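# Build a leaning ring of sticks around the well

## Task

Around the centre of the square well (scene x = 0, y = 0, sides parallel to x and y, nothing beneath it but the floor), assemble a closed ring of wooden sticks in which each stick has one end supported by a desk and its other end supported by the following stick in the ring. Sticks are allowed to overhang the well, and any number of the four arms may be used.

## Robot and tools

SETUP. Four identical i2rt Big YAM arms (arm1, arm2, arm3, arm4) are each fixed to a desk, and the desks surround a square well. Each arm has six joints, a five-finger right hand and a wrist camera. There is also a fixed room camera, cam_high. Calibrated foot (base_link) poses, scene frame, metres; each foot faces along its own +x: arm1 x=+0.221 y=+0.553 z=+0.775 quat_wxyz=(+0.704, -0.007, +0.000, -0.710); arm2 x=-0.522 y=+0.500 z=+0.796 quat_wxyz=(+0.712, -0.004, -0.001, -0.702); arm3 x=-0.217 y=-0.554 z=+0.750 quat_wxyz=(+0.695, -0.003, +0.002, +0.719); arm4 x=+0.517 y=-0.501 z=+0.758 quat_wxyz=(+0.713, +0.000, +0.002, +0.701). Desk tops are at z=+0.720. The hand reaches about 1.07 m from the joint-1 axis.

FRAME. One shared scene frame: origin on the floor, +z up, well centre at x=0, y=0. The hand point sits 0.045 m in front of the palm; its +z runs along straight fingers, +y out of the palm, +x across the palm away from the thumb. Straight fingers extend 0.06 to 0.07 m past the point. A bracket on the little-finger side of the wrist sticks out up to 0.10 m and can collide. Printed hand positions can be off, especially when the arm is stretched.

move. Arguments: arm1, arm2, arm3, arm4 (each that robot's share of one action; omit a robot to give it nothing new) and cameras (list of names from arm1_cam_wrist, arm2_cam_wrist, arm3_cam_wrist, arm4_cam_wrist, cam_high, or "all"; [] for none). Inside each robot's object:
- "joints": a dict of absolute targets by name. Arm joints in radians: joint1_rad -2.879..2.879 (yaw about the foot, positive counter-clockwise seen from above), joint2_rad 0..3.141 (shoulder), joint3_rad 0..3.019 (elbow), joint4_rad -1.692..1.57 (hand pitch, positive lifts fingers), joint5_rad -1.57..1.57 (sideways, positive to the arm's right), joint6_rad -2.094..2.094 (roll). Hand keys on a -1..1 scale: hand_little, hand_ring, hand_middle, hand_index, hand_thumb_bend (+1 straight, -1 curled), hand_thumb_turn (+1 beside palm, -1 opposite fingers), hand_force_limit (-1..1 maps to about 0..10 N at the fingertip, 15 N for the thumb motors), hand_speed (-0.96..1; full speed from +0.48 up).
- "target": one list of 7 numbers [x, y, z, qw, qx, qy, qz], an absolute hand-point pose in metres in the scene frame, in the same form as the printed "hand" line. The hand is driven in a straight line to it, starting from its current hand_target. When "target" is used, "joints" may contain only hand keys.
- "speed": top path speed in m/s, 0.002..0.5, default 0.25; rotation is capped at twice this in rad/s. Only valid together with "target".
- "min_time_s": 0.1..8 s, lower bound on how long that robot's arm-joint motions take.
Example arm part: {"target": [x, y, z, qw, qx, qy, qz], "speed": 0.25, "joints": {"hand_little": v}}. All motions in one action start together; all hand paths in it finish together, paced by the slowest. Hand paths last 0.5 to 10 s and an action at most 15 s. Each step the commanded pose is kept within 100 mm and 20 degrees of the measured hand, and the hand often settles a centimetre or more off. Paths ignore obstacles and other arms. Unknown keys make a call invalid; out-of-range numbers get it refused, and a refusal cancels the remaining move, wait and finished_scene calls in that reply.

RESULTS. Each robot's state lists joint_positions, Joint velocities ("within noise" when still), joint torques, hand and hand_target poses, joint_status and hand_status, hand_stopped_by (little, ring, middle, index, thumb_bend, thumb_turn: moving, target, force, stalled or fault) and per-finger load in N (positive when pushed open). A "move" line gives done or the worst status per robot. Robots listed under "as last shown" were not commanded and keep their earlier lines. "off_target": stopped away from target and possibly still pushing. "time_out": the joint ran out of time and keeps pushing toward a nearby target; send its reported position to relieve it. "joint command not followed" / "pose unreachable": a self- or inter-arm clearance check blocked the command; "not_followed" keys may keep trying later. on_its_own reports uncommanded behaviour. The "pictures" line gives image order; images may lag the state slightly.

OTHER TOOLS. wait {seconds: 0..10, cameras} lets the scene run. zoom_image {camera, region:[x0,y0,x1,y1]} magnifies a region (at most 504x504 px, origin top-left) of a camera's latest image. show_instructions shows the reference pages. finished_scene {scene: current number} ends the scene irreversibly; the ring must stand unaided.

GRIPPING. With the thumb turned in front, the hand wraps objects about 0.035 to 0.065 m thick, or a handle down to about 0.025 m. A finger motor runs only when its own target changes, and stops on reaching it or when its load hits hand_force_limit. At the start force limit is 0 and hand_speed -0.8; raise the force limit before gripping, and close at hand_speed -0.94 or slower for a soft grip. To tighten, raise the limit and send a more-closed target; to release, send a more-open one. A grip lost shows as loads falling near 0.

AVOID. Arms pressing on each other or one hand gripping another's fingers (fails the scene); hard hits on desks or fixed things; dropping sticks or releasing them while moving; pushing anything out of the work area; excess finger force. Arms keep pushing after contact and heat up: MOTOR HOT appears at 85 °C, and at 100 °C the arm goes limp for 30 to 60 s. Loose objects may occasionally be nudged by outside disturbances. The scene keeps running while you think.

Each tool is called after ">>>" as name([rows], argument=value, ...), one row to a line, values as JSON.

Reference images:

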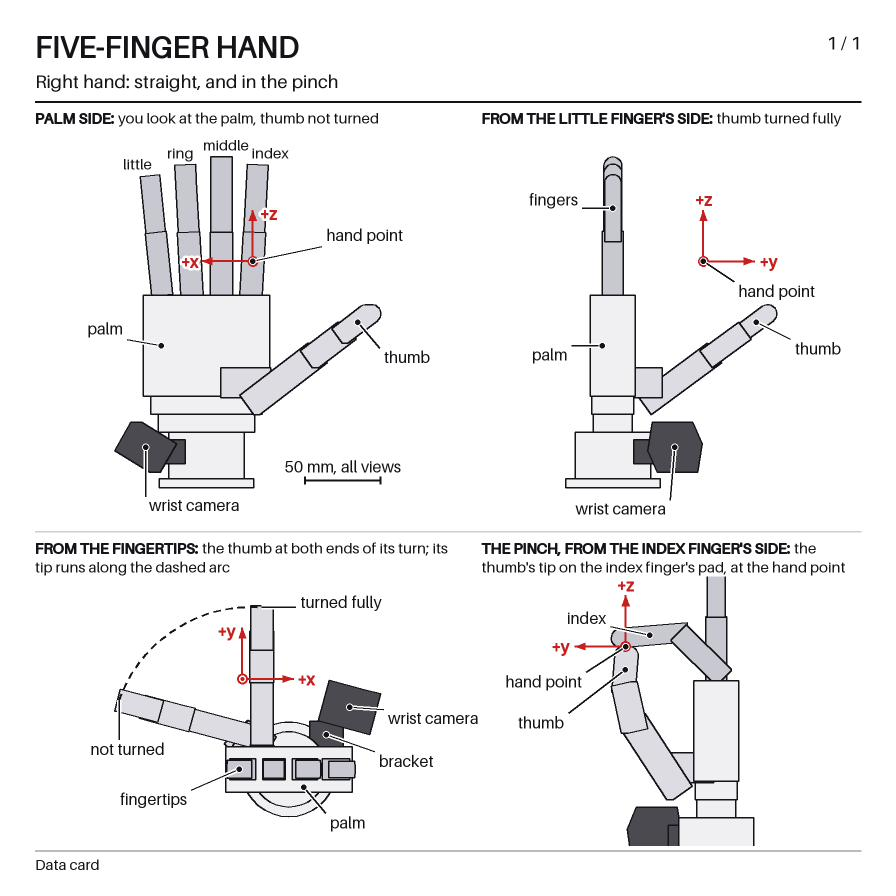

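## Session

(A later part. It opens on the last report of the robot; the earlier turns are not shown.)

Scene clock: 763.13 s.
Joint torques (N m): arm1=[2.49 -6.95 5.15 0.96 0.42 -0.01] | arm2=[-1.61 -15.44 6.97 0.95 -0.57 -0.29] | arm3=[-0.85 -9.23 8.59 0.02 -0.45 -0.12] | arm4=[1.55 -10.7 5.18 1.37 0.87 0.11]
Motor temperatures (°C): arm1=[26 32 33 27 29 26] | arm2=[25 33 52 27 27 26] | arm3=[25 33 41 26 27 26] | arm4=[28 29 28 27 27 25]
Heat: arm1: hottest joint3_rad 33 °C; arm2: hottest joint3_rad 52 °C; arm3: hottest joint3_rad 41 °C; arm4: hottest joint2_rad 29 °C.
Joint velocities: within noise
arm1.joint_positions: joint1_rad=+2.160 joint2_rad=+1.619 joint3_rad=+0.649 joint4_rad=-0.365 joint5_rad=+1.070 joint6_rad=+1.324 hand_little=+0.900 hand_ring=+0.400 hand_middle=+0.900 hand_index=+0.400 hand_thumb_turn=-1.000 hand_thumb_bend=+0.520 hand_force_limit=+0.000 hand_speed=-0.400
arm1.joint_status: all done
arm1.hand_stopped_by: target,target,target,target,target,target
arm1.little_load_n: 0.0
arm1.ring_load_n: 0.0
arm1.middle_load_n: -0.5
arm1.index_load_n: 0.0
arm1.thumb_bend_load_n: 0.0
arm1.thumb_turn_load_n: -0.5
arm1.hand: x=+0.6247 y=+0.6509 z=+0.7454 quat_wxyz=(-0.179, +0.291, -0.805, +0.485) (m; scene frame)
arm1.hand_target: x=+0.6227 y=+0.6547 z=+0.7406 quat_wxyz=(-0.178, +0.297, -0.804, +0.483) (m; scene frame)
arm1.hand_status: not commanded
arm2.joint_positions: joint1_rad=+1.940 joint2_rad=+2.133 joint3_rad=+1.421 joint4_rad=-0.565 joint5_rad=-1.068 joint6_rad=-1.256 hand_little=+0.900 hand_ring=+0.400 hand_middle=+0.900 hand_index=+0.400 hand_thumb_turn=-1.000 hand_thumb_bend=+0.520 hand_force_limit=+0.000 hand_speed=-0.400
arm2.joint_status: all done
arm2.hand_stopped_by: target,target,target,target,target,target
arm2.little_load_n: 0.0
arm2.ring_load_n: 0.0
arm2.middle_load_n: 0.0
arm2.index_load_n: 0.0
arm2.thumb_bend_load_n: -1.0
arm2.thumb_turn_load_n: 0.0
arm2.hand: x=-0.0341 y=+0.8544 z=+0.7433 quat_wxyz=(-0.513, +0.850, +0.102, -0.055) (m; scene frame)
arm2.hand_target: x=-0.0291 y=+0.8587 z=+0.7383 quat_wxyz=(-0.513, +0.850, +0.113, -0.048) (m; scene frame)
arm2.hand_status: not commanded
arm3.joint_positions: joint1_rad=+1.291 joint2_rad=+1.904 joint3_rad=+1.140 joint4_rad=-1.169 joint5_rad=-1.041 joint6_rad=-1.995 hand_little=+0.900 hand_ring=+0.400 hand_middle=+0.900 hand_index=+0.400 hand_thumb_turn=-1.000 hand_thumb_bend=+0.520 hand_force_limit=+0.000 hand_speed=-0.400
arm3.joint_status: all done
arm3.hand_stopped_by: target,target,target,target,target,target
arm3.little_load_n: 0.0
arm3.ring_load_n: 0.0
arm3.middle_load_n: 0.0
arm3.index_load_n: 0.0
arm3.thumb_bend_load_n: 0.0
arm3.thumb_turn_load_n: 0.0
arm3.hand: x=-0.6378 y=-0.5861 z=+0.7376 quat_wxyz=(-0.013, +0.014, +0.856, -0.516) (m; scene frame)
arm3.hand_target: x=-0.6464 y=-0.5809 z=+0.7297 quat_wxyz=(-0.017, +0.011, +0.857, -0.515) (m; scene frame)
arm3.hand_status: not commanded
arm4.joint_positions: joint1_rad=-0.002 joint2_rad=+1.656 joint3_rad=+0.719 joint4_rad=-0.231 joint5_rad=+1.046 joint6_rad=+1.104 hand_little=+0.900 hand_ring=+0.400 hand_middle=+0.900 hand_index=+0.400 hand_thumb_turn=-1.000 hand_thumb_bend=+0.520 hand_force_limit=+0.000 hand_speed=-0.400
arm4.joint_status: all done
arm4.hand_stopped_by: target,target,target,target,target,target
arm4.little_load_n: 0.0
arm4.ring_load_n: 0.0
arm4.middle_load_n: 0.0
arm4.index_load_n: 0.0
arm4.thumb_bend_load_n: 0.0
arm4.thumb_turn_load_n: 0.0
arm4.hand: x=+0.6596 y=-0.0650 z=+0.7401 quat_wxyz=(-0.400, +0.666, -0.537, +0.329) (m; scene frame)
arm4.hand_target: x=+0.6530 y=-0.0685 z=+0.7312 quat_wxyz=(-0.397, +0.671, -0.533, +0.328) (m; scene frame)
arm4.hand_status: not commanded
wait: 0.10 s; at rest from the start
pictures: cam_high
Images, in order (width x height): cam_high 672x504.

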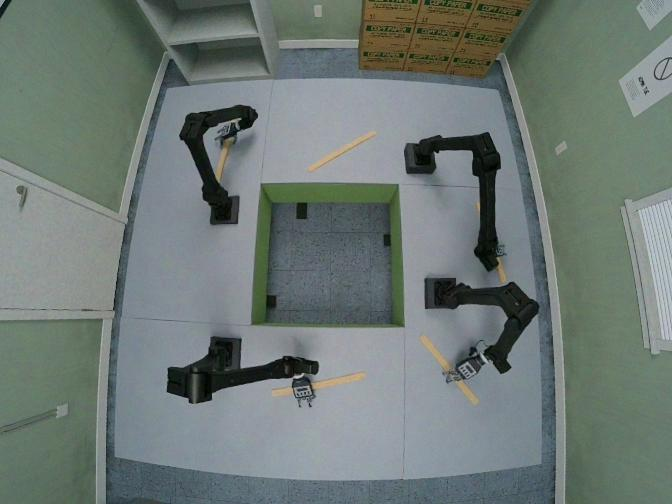

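>>> move(arm1={"target": [0.597, 0.685, 0.775, 0.17827, -0.29669, 0.80419, -0.48321], "joints": {"hand_thumb_turn": 1.0, "hand_index": 0.0, "hand_speed": -0.4}}, arm4={"target": [0.594, -0.081, 0.765, 0.397, -0.67129, 0.53303, -0.3282], "joints": {"hand_thumb_turn": 1.0, "hand_index": 0.0, "hand_speed": -0.4}}, cameras=["arm1_cam_wrist", "arm4_cam_wrist"])

Scene clock: 815.17 s.
Joint torques (N m): arm1=[3.25 -7.18 8.18 -0.02 0.62 0.06] | arm2=[-1.61 -15.38 6.98 0.96 -0.57 -0.29] | arm3=[-0.79 -9.35 8.58 0.01 -0.46 -0.11] | arm4=[1.67 -11.28 9.54 0.28 1.16 0.14]
Motor temperatures (°C): arm1=[26 32 33 27 29 26] | arm2=[25 33 52 27 27 26] | arm3=[25 33 40 26 27 26] | arm4=[27 29 28 27 27 25]
Heat: arm1: hottest joint3_rad 33 °C; arm2: hottest joint3_rad 52 °C; arm3: hottest joint3_rad 40 °C; arm4: hottest joint2_rad 29 °C.
move: arm1 off_target; arm4 off_target
Joint velocities: within noise
arm1.joint_positions: joint1_rad=+2.270 joint2_rad=+1.555 joint3_rad=+0.678 joint4_rad=-0.697 joint5_rad=+1.080 joint6_rad=+1.562 hand_little=+0.900 hand_ring=+0.400 hand_middle=+0.900 hand_index=+0.000 hand_thumb_turn=+1.000 hand_thumb_bend=+0.520 hand_force_limit=+0.000 hand_speed=-0.400
arm1.joint_status: all done
arm1.hand_stopped_by: target,target,target,target,target,target
arm1.little_load_n: 0.0
arm1.ring_load_n: 0.0
arm1.middle_load_n: 0.0
arm1.index_load_n: 0.0
arm1.thumb_bend_load_n: 0.0
arm1.thumb_turn_load_n: 0.0
arm1.hand: x=+0.5883 y=+0.6703 z=+0.7680 quat_wxyz=(-0.165, +0.298, -0.804, +0.487) (m; scene frame)
arm1.hand_target: x=+0.5967 y=+0.6848 z=+0.7752 quat_wxyz=(-0.178, +0.297, -0.804, +0.483) (m; scene frame)
arm1.hand_status: off_target (0.018 m and 1.6 deg from the pose sent, 0.053 m and 0.6 deg at the start)
arm2, arm3: as last shown
arm4.joint_positions: joint1_rad=+0.160 joint2_rad=+1.598 joint3_rad=+0.730 joint4_rad=-0.635 joint5_rad=+1.080 joint6_rad=+1.427 hand_little=+0.900 hand_ring=+0.400 hand_middle=+0.900 hand_index=+0.000 hand_thumb_turn=+1.000 hand_thumb_bend=+0.520 hand_force_limit=+0.000 hand_speed=-0.400
arm4.joint_status: all done
arm4.hand_stopped_by: target,target,target,target,target,target
arm4.little_load_n: 0.0
arm4.ring_load_n: -0.5
arm4.middle_load_n: 0.0
arm4.index_load_n: 0.0
arm4.thumb_bend_load_n: 0.0
arm4.thumb_turn_load_n: 0.0
arm4.hand: x=+0.6019 y=-0.1012 z=+0.7528 quat_wxyz=(-0.382, +0.677, -0.527, +0.343) (m; scene frame)
arm4.hand_target: x=+0.5939 y=-0.0816 z=+0.7653 quat_wxyz=(-0.397, +0.671, -0.533, +0.328) (m; scene frame)
arm4.hand_status: off_target (0.025 m and 2.6 deg from the pose sent, 0.072 m and 0.8 deg at the start)
pictures: arm1_cam_wrist, arm4_cam_wrist
Images, in order (width x height): arm1_cam_wrist 672x504, arm4_cam_wrist 672x504.

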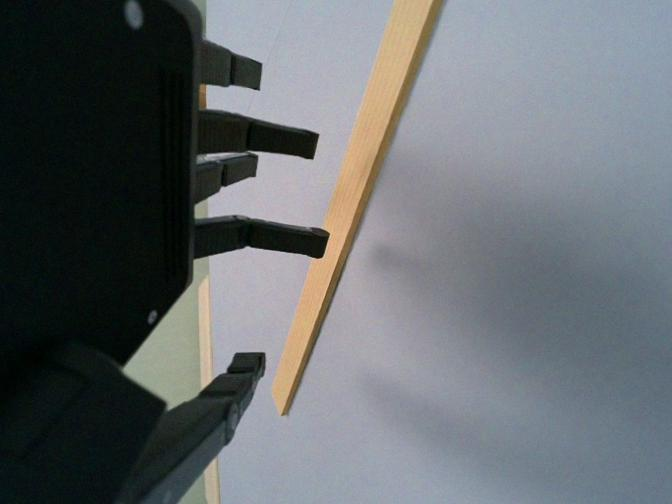

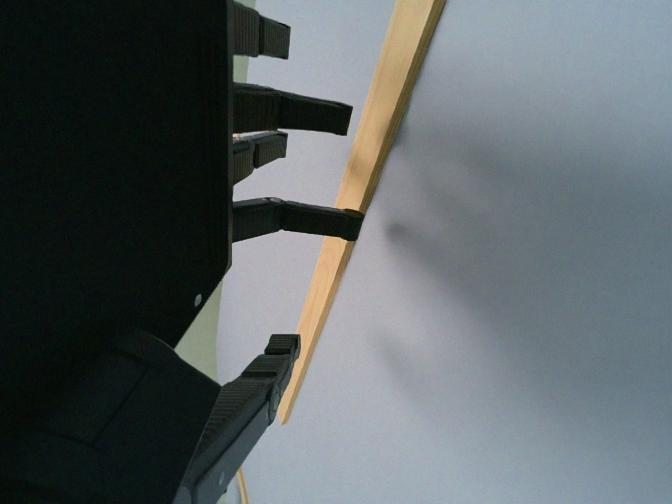

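>>> move(arm4={"target": [0.594, -0.081, 0.7565, 0.397, -0.67129, 0.53303, -0.3282], "speed": 0.05})

>>> move(arm4={"target": [0.594, -0.081, 0.7505, 0.397, -0.67129, 0.53303, -0.3282], "speed": 0.05}, cameras=["arm4_cam_wrist"])

Scene clock: 842.33 s.
Joint torques (N m): arm1=[3.25 -7.82 7.99 0.23 0.65 0.04] | arm2=[-1.55 -15.38 6.97 0.96 -0.57 -0.29] | arm3=[-0.85 -9.23 8.59 0.02 -0.46 -0.12] | arm4=[1.61 -9.93 8.96 1.18 1.16 0.14]
Motor temperatures (°C): arm1=[26 32 35 27 29 26] | arm2=[25 33 52 27 27 26] | arm3=[25 33 40 26 27 26] | arm4=[27 28 29 27 27 25]
Heat: arm1: hottest joint3_rad 35 °C; arm2: hottest joint3_rad 52 °C; arm3: hottest joint3_rad 40 °C; arm4: hottest joint3_rad 29 °C.
move: arm4 off_target
Joint velocities: within noise
arm1, arm2, arm3: as last shown
arm1.ring_load_n: -0.5
arm2.thumb_turn_load_n: -0.5
arm4.joint_positions: joint1_rad=+0.160 joint2_rad=+1.598 joint3_rad=+0.730 joint4_rad=-0.628 joint5_rad=+1.080 joint6_rad=+1.428 hand_little=+0.900 hand_ring=+0.400 hand_middle=+0.900 hand_index=+0.000 hand_thumb_turn=+1.000 hand_thumb_bend=+0.520 hand_force_limit=+0.000 hand_speed=-0.400
arm4.joint_status: not commanded
arm4.hand_stopped_by: target,target,target,target,target,target
arm4.little_load_n: 0.0
arm4.ring_load_n: 0.5
arm4.middle_load_n: 0.0
arm4.index_load_n: 0.0
arm4.thumb_bend_load_n: 0.0
arm4.thumb_turn_load_n: 0.0
arm4.hand: x=+0.6017 y=-0.0996 z=+0.7531 quat_wxyz=(-0.384, +0.676, -0.529, +0.340) (m; scene frame)
arm4.hand_target: x=+0.5938 y=-0.0816 z=+0.7570 quat_wxyz=(-0.397, +0.671, -0.533, +0.328) (m; scene frame)
arm4.hand_status: off_target (0.020 m and 2.1 deg from the pose sent, 0.022 m and 2.6 deg at the start)
pictures: none

Scene clock: 843.30 s.
Joint torques (N m): arm1=[3.37 -7.41 7.98 -0.21 0.66 0.07] | arm2=[-1.61 -15.38 6.98 0.96 -0.57 -0.29] | arm3=[-0.91 -9.23 8.59 0.01 -0.46 -0.11] | arm4=[1.49 -9.93 8.53 1.13 1.16 0.13]
Motor temperatures (°C): arm1=[26 32 35 27 29 26] | arm2=[25 33 52 27 27 26] | arm3=[25 33 40 26 27 26] | arm4=[27 28 29 27 27 25]
Heat: arm1: hottest joint3_rad 35 °C; arm2: hottest joint3_rad 52 °C; arm3: hottest joint3_rad 40 °C; arm4: hottest joint3_rad 29 °C.
move: arm4 off_target
Joint velocities: within noise
arm1, arm2, arm3: as last shown
arm1.ring_load_n: 0.0
arm2.thumb_turn_load_n: 0.0
arm4.joint_positions: joint1_rad=+0.160 joint2_rad=+1.614 joint3_rad=+0.730 joint4_rad=-0.609 joint5_rad=+1.080 joint6_rad=+1.429 hand_little=+0.900 hand_ring=+0.400 hand_middle=+0.900 hand_index=+0.000 hand_thumb_turn=+1.000 hand_thumb_bend=+0.520 hand_force_limit=+0.000 hand_speed=-0.400
arm4.joint_status: not commanded
arm4.hand_stopped_by: target,target,target,target,target,target
arm4.little_load_n: 0.0
arm4.ring_load_n: 0.0
arm4.middle_load_n: 0.0
arm4.index_load_n: 0.0
arm4.thumb_bend_load_n: 0.0
arm4.thumb_turn_load_n: -0.5
arm4.hand: x=+0.6014 y=-0.0976 z=+0.7481 quat_wxyz=(-0.385, +0.675, -0.530, +0.339) (m; scene frame)
arm4.hand_target: x=+0.5938 y=-0.0816 z=+0.7508 quat_wxyz=(-0.397, +0.671, -0.533, +0.328) (m; scene frame)
arm4.hand_status: off_target (0.018 m and 1.9 deg from the pose sent, 0.020 m and 2.2 deg at the start)
pictures: arm4_cam_wrist
Images, in order (width x height): arm4_cam_wrist 672x504.

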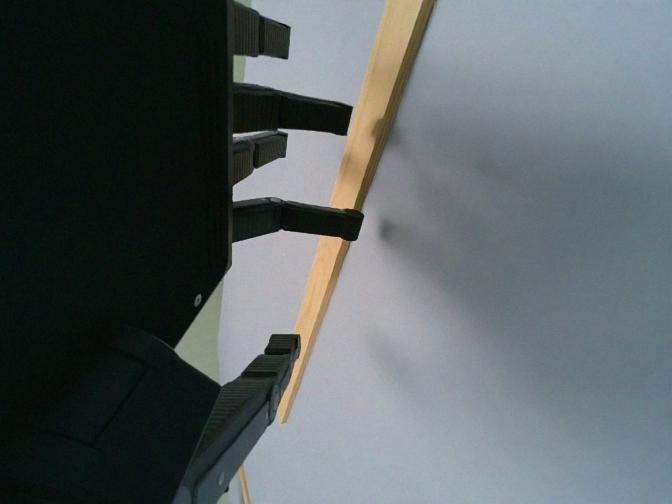

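>>> move(arm4={"target": [0.594, -0.081, 0.745, 0.397, -0.67129, 0.53303, -0.3282], "speed": 0.05})

>>> move(arm4={"target": [0.594, -0.081, 0.7395, 0.397, -0.67129, 0.53303, -0.3282], "speed": 0.05})

>>> move(arm4={"target": [0.594, -0.081, 0.7345, 0.397, -0.67129, 0.53303, -0.3282], "speed": 0.05}, cameras=["arm4_cam_wrist"])

Scene clock: 849.60 s.
Joint torques (N m): arm1=[2.78 -7.41 8.12 -0.06 0.63 0.02] | arm2=[-1.61 -15.38 6.97 0.95 -0.57 -0.29] | arm3=[-0.85 -9.17 8.58 0.02 -0.46 -0.11] | arm4=[1.55 -10.17 8.14 1.17 1.16 0.13]
Motor temperatures (°C): arm1=[26 32 35 27 29 26] | arm2=[25 33 52 27 27 26] | arm3=[25 33 40 26 27 26] | arm4=[27 29 29 27 27 25]
Heat: arm1: hottest joint3_rad 35 °C; arm2: hottest joint3_rad 52 °C; arm3: hottest joint3_rad 40 °C; arm4: hottest joint2_rad 29 °C.
move: arm4 off_target
Joint velocities: within noise
arm1, arm2, arm3: as last shown
arm3.little_load_n: -0.5
arm3.ring_load_n: -0.5
arm3.index_load_n: -0.5
arm4.joint_positions: joint1_rad=+0.160 joint2_rad=+1.628 joint3_rad=+0.730 joint4_rad=-0.591 joint5_rad=+1.080 joint6_rad=+1.429 hand_little=+0.900 hand_ring=+0.400 hand_middle=+0.900 hand_index=+0.000 hand_thumb_turn=+1.000 hand_thumb_bend=+0.520 hand_force_limit=+0.000 hand_speed=-0.400
arm4.joint_status: not commanded
arm4.hand_stopped_by: target,target,target,target,target,target
arm4.little_load_n: 0.0
arm4.ring_load_n: 0.0
arm4.middle_load_n: 0.0
arm4.index_load_n: 0.0
arm4.thumb_bend_load_n: 0.0
arm4.thumb_turn_load_n: 0.0
arm4.hand: x=+0.6011 y=-0.0957 z=+0.7436 quat_wxyz=(-0.386, +0.675, -0.530, +0.338) (m; scene frame)
arm4.hand_target: x=+0.5938 y=-0.0815 z=+0.7452 quat_wxyz=(-0.397, +0.671, -0.533, +0.328) (m; scene frame)
arm4.hand_status: off_target (0.016 m and 1.7 deg from the pose sent, 0.018 m and 1.9 deg at the start)
pictures: none

Scene clock: 850.57 s.
Joint torques (N m): arm1=[2.37 -7.77 8.1 -0.03 0.66 0.06] | arm2=[-1.61 -15.38 6.97 0.95 -0.57 -0.29] | arm3=[-0.79 -9.23 8.61 -0.01 -0.46 -0.12] | arm4=[1.61 -10.23 7.72 1.13 1.16 0.13]
Motor temperatures (°C): arm1=[26 32 35 27 29 26] | arm2=[25 33 52 27 27 26] | arm3=[25 33 40 26 27 26] | arm4=[27 29 29 27 27 25]
Heat: arm1: hottest joint3_rad 35 °C; arm2: hottest joint3_rad 52 °C; arm3: hottest joint3_rad 40 °C; arm4: hottest joint2_rad 29 °C.
move: arm4 off_target
Joint velocities: within noise
arm1, arm2, arm3: as last shown
arm1.ring_load_n: -0.5
arm3.little_load_n: 0.0
arm3.ring_load_n: 0.0
arm3.index_load_n: 0.0
arm4.joint_positions: joint1_rad=+0.160 joint2_rad=+1.642 joint3_rad=+0.730 joint4_rad=-0.574 joint5_rad=+1.080 joint6_rad=+1.429 hand_little=+0.900 hand_ring=+0.400 hand_middle=+0.900 hand_index=+0.000 hand_thumb_turn=+1.000 hand_thumb_bend=+0.520 hand_force_limit=+0.000 hand_speed=-0.400
arm4.joint_status: not commanded
arm4.hand_stopped_by: target,target,target,target,target,target
arm4.little_load_n: 0.0
arm4.ring_load_n: 0.0
arm4.middle_load_n: 0.0
arm4.index_load_n: 0.0
arm4.thumb_bend_load_n: 0.0
arm4.thumb_turn_load_n: 0.0
arm4.hand: x=+0.6009 y=-0.0939 z=+0.7391 quat_wxyz=(-0.387, +0.674, -0.531, +0.337) (m; scene frame)
arm4.hand_target: x=+0.5939 y=-0.0814 z=+0.7397 quat_wxyz=(-0.397, +0.671, -0.533, +0.328) (m; scene frame)
arm4.hand_status: off_target (0.015 m and 1.5 deg from the pose sent, 0.017 m and 1.7 deg at the start)
pictures: none

Scene clock: 851.53 s.
Joint torques (N m): arm1=[3.66 -7.94 8.08 -0.02 0.66 0.08] | arm2=[-1.61 -15.38 6.97 0.96 -0.57 -0.29] | arm3=[-0.85 -9.23 8.59 0.02 -0.46 -0.12] | arm4=[1.55 -10.29 7.41 1.2 1.16 0.13]
Motor temperatures (°C): arm1=[26 32 35 27 29 26] | arm2=[25 33 52 27 27 26] | arm3=[25 33 40 26 27 26] | arm4=[27 29 29 27 27 25]
Heat: arm1: hottest joint3_rad 35 °C; arm2: hottest joint3_rad 52 °C; arm3: hottest joint3_rad 40 °C; arm4: hottest joint2_rad 29 °C.
move: arm4 off_target
Joint velocities: within noise
arm1, arm2, arm3: as last shown
arm1.ring_load_n: 0.0
arm1.thumb_turn_load_n: 0.5
arm2.thumb_bend_load_n: -0.5
arm3.little_load_n: -0.5
arm4.joint_positions: joint1_rad=+0.160 joint2_rad=+1.655 joint3_rad=+0.730 joint4_rad=-0.558 joint5_rad=+1.080 joint6_rad=+1.429 hand_little=+0.900 hand_ring=+0.400 hand_middle=+0.900 hand_index=+0.000 hand_thumb_turn=+1.000 hand_thumb_bend=+0.520 hand_force_limit=+0.000 hand_speed=-0.400
arm4.joint_status: not commanded
arm4.hand_stopped_by: target,target,target,target,target,target
arm4.little_load_n: 0.0
arm4.ring_load_n: 0.0
arm4.middle_load_n: 0.0
arm4.index_load_n: 0.0
arm4.thumb_bend_load_n: 0.0
arm4.thumb_turn_load_n: 0.0
arm4.hand: x=+0.6006 y=-0.0924 z=+0.7350 quat_wxyz=(-0.388, +0.674, -0.532, +0.336) (m; scene frame)
arm4.hand_target: x=+0.5939 y=-0.0813 z=+0.7347 quat_wxyz=(-0.397, +0.671, -0.533, +0.328) (m; scene frame)
arm4.hand_status: off_target (0.013 m and 1.4 deg from the pose sent, 0.015 m and 1.5 deg at the start)
pictures: arm4_cam_wrist
Images, in order (width x height): arm4_cam_wrist 672x504.

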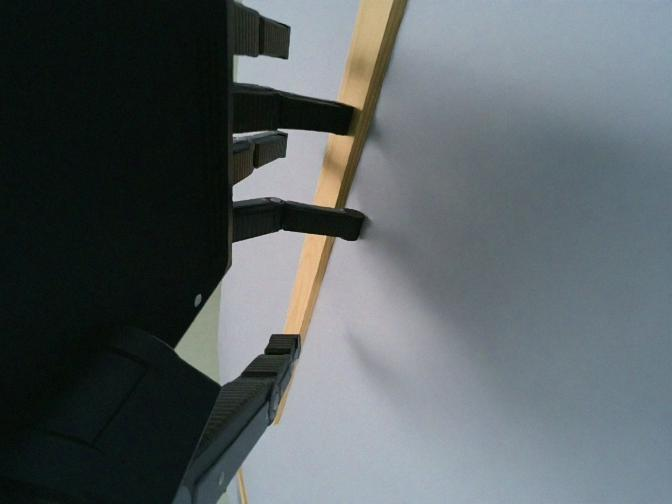

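>>> move(arm4={"target": [0.594, -0.081, 0.7315, 0.397, -0.67129, 0.53303, -0.3282], "speed": 0.05})

>>> move(arm4={"target": [0.594, -0.081, 0.7285, 0.397, -0.67129, 0.53303, -0.3282], "speed": 0.05}, cameras=["arm4_cam_wrist"])

Scene clock: 864.97 s.
Joint torques (N m): arm1=[3.37 -7 8.09 0.03 0.63 0.03] | arm2=[-1.67 -15.38 6.97 0.96 -0.57 -0.29] | arm3=[-0.85 -9.23 8.61 0.02 -0.46 -0.12] | arm4=[1.55 -9.93 7.23 1.24 1.02 0.13]
Motor temperatures (°C): arm1=[26 32 35 27 29 26] | arm2=[25 33 52 27 27 26] | arm3=[25 33 40 26 27 26] | arm4=[27 29 29 27 27 25]
Heat: arm1: hottest joint3_rad 35 °C; arm2: hottest joint3_rad 52 °C; arm3: hottest joint3_rad 40 °C; arm4: hottest joint2_rad 29 °C.
move: arm4 off_target
Joint velocities: within noise
arm1, arm2, arm3: as last shown
arm1.little_load_n: -0.5
arm1.thumb_turn_load_n: 0.0
arm2.ring_load_n: -0.5
arm2.thumb_bend_load_n: -1.0
arm3.little_load_n: 0.0
arm4.joint_positions: joint1_rad=+0.160 joint2_rad=+1.658 joint3_rad=+0.730 joint4_rad=-0.550 joint5_rad=+1.083 joint6_rad=+1.429 hand_little=+0.900 hand_ring=+0.400 hand_middle=+0.900 hand_index=+0.000 hand_thumb_turn=+1.000 hand_thumb_bend=+0.520 hand_force_limit=+0.000 hand_speed=-0.400
arm4.joint_status: not commanded
arm4.hand_stopped_by: target,target,target,target,target,target
arm4.little_load_n: 0.0
arm4.ring_load_n: 0.0
arm4.middle_load_n: 0.0
arm4.index_load_n: -0.5
arm4.thumb_bend_load_n: 0.0
arm4.thumb_turn_load_n: 0.0
arm4.hand: x=+0.6009 y=-0.0912 z=+0.7347 quat_wxyz=(-0.391, +0.672, -0.532, +0.336) (m; scene frame)
arm4.hand_target: x=+0.5939 y=-0.0813 z=+0.7318 quat_wxyz=(-0.397, +0.671, -0.533, +0.328) (m; scene frame)
arm4.hand_status: off_target (0.013 m and 1.1 deg from the pose sent, 0.014 m and 1.4 deg at the start)
pictures: none

Scene clock: 865.93 s.
Joint torques (N m): arm1=[3.25 -7.06 7.94 0.02 0.59 -0.02] | arm2=[-1.61 -15.38 6.97 0.95 -0.56 -0.29] | arm3=[-0.79 -9.23 8.59 0.01 -0.46 -0.12] | arm4=[1.55 -9.7 7.06 1.33 0.83 0.13]
Motor temperatures (°C): arm1=[26 32 35 27 29 26] | arm2=[25 33 52 27 27 26] | arm3=[25 33 40 26 27 26] | arm4=[27 29 29 27 27 25]
Heat: arm1: hottest joint3_rad 35 °C; arm2: hottest joint3_rad 52 °C; arm3: hottest joint3_rad 40 °C; arm4: hottest joint2_rad 29 °C.
move: arm4 off_target
Joint velocities: within noise
arm1: as last shown
arm1.little_load_n: 0.0
arm2.joint_positions: joint1_rad=+1.940 joint2_rad=+2.133 joint3_rad=+1.421 joint4_rad=-0.565 joint5_rad=-1.068 joint6_rad=-1.256 hand_little=+0.900 hand_ring=+0.400 hand_middle=+0.900 hand_index=+0.400 hand_thumb_turn=-1.000 hand_thumb_bend=+0.520 hand_force_limit=+0.000 hand_speed=-0.400
arm2.joint_status: not commanded
arm2.hand_stopped_by: target,target,target,target,target,target
arm2.little_load_n: 0.0
arm2.ring_load_n: 0.0
arm2.middle_load_n: 0.0
arm2.index_load_n: 0.0
arm2.thumb_bend_load_n: -1.0
arm2.thumb_turn_load_n: 0.0
arm2.hand: x=-0.0341 y=+0.8544 z=+0.7433 quat_wxyz=(-0.513, +0.850, +0.102, -0.055) (m; scene frame)
arm2.hand_target: x=-0.0291 y=+0.8587 z=+0.7383 quat_wxyz=(-0.513, +0.850, +0.113, -0.048) (m; scene frame)
arm2.hand_status: not commanded
arm3.joint_positions: joint1_rad=+1.291 joint2_rad=+1.904 joint3_rad=+1.140 joint4_rad=-1.169 joint5_rad=-1.041 joint6_rad=-1.995 hand_little=+0.900 hand_ring=+0.400 hand_middle=+0.900 hand_index=+0.400 hand_thumb_turn=-1.000 hand_thumb_bend=+0.520 hand_force_limit=+0.000 hand_speed=-0.400
arm3.joint_status: not commanded
arm3.hand_stopped_by: target,target,target,target,target,target
arm3.little_load_n: 0.0
arm3.ring_load_n: 0.0
arm3.middle_load_n: 0.0
arm3.index_load_n: 0.0
arm3.thumb_bend_load_n: 0.0
arm3.thumb_turn_load_n: 0.0
arm3.hand: x=-0.6378 y=-0.5861 z=+0.7376 quat_wxyz=(-0.013, +0.014, +0.856, -0.516) (m; scene frame)
arm3.hand_target: x=-0.6464 y=-0.5809 z=+0.7297 quat_wxyz=(-0.017, +0.011, +0.857, -0.515) (m; scene frame)
arm3.hand_status: not commanded
arm4.joint_positions: joint1_rad=+0.160 joint2_rad=+1.662 joint3_rad=+0.730 joint4_rad=-0.543 joint5_rad=+1.087 joint6_rad=+1.429 hand_little=+0.900 hand_ring=+0.400 hand_middle=+0.900 hand_index=+0.000 hand_thumb_turn=+1.000 hand_thumb_bend=+0.520 hand_force_limit=+0.000 hand_speed=-0.400
arm4.joint_status: not commanded
arm4.hand_stopped_by: target,target,target,target,target,target
arm4.little_load_n: 0.0
arm4.ring_load_n: 0.0
arm4.middle_load_n: 0.0
arm4.index_load_n: -1.0
arm4.thumb_bend_load_n: 0.0
arm4.thumb_turn_load_n: 0.0
arm4.hand: x=+0.6014 y=-0.0901 z=+0.7343 quat_wxyz=(-0.393, +0.671, -0.532, +0.336) (m; scene frame)
arm4.hand_target: x=+0.5939 y=-0.0814 z=+0.7287 quat_wxyz=(-0.397, +0.671, -0.533, +0.328) (m; scene frame)
arm4.hand_status: off_target (0.013 m and 1.0 deg from the pose sent, 0.014 m and 1.1 deg at the start)
pictures: arm4_cam_wrist
Images, in order (width x height): arm4_cam_wrist 672x504.

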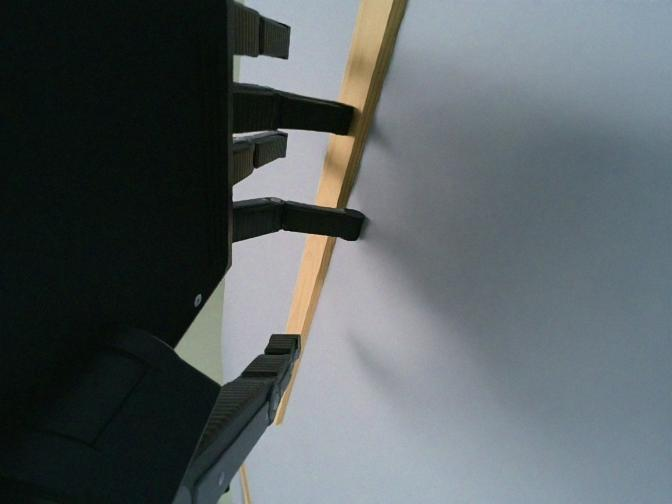

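>>> move(arm4={"target": [0.594, -0.081, 0.755, 0.35768, -0.69303, 0.55364, -0.29203], "speed": 0.1, "joints": {"hand_thumb_turn": -1.0, "hand_index": -0.03}})

>>> move(arm4={"target": [0.594, -0.081, 0.745, 0.35768, -0.69303, 0.55364, -0.29203], "speed": 0.05}, cameras=["arm4_cam_wrist"])

Scene clock: 905.73 s.
Joint torques (N m): arm1=[3.25 -7.36 8.1 -0.03 0.64 0.07] | arm2=[-1.61 -15.38 6.97 0.95 -0.57 -0.29] | arm3=[-0.73 -9.17 8.61 0.01 -0.46 -0.12] | arm4=[-0.62 -12.28 9.21 0.24 0.71 -0.14]
Motor temperatures (°C): arm1=[26 32 36 27 29 26] | arm2=[25 34 51 27 27 26] | arm3=[25 33 40 26 27 26] | arm4=[27 29 29 27 27 25]
Heat: arm1: hottest joint3_rad 36 °C; arm2: hottest joint3_rad 51 °C; arm3: hottest joint3_rad 40 °C; arm4: hottest joint2_rad 29 °C.
move: arm4 off_target
Joint velocities: within noise
arm1.joint_positions: joint1_rad=+2.270 joint2_rad=+1.555 joint3_rad=+0.678 joint4_rad=-0.697 joint5_rad=+1.080 joint6_rad=+1.562 hand_little=+0.900 hand_ring=+0.400 hand_middle=+0.900 hand_index=+0.000 hand_thumb_turn=+1.000 hand_thumb_bend=+0.520 hand_force_limit=+0.000 hand_speed=-0.400
arm1.joint_status: not commanded
arm1.hand_stopped_by: target,target,target,target,target,target
arm1.little_load_n: 0.0
arm1.ring_load_n: 0.0
arm1.middle_load_n: 0.0
arm1.index_load_n: 0.0
arm1.thumb_bend_load_n: 0.0
arm1.thumb_turn_load_n: -0.5
arm1.hand: x=+0.5883 y=+0.6703 z=+0.7680 quat_wxyz=(-0.165, +0.298, -0.804, +0.487) (m; scene frame)
arm1.hand_target: x=+0.5967 y=+0.6848 z=+0.7752 quat_wxyz=(-0.178, +0.297, -0.804, +0.483) (m; scene frame)
arm1.hand_status: not commanded
arm2, arm3: as last shown
arm2.thumb_bend_load_n: -0.5
arm3.little_load_n: -0.5
arm4.joint_positions: joint1_rad=+0.140 joint2_rad=+1.591 joint3_rad=+0.730 joint4_rad=-0.595 joint5_rad=+0.962 joint6_rad=+1.392 hand_little=+0.900 hand_ring=+0.400 hand_middle=+0.900 hand_index=-0.030 hand_thumb_turn=-1.000 hand_thumb_bend=+0.520 hand_force_limit=+0.000 hand_speed=-0.400
arm4.joint_status: all done
arm4.hand_stopped_by: target,target,target,target,target,target
arm4.little_load_n: 0.0
arm4.ring_load_n: 0.5
arm4.middle_load_n: 0.0
arm4.index_load_n: 0.0
arm4.thumb_bend_load_n: 0.0
arm4.thumb_turn_load_n: 0.0
arm4.hand: x=+0.5902 y=-0.0961 z=+0.7408 quat_wxyz=(-0.352, +0.698, -0.546, +0.300) (m; scene frame)
arm4.hand_target: x=+0.5942 y=-0.0815 z=+0.7553 quat_wxyz=(-0.358, +0.693, -0.554, +0.292) (m; scene frame)
arm4.hand_status: off_target (0.021 m and 1.6 deg from the pose sent, 0.024 m and 7.4 deg at the start)
pictures: none

Scene clock: 906.70 s.
Joint torques (N m): arm1=[2.49 -7.53 8.09 -0.05 0.64 0.04] | arm2=[-1.61 -15.38 6.97 0.96 -0.57 -0.29] | arm3=[-0.85 -9.29 8.57 0.01 -0.46 -0.11] | arm4=[-0.38 -10.52 8.55 1.28 0.71 -0.11]
Motor temperatures (°C): arm1=[26 32 36 27 29 26] | arm2=[25 34 51 27 27 26] | arm3=[25 33 40 26 27 26] | arm4=[27 29 29 27 27 25]
Heat: arm1: hottest joint3_rad 36 °C; arm2: hottest joint3_rad 51 °C; arm3: hottest joint3_rad 40 °C; arm4: hottest joint2_rad 29 °C.
move: arm4 off_target
Joint velocities: within noise
arm1, arm2, arm3: as last shown
arm1.thumb_turn_load_n: 0.0
arm2.index_load_n: 0.5
arm2.thumb_bend_load_n: -1.0
arm3.little_load_n: 0.0
arm4.joint_positions: joint1_rad=+0.139 joint2_rad=+1.591 joint3_rad=+0.730 joint4_rad=-0.588 joint5_rad=+0.962 joint6_rad=+1.389 hand_little=+0.900 hand_ring=+0.400 hand_middle=+0.900 hand_index=-0.030 hand_thumb_turn=-1.000 hand_thumb_bend=+0.520 hand_force_limit=+0.000 hand_speed=-0.400
arm4.joint_status: not commanded
arm4.hand_stopped_by: target,target,target,target,target,target
arm4.little_load_n: 0.0
arm4.ring_load_n: 0.0
arm4.middle_load_n: 0.0
arm4.index_load_n: 0.0
arm4.thumb_bend_load_n: 0.0
arm4.thumb_turn_load_n: 0.0
arm4.hand: x=+0.5904 y=-0.0948 z=+0.7410 quat_wxyz=(-0.354, +0.698, -0.546, +0.299) (m; scene frame)
arm4.hand_target: x=+0.5940 y=-0.0814 z=+0.7454 quat_wxyz=(-0.358, +0.693, -0.554, +0.292) (m; scene frame)
arm4.hand_status: off_target (0.015 m and 1.3 deg from the pose sent, 0.016 m and 1.6 deg at the start)
pictures: arm4_cam_wrist
Images, in order (width x height): arm4_cam_wrist 672x504.

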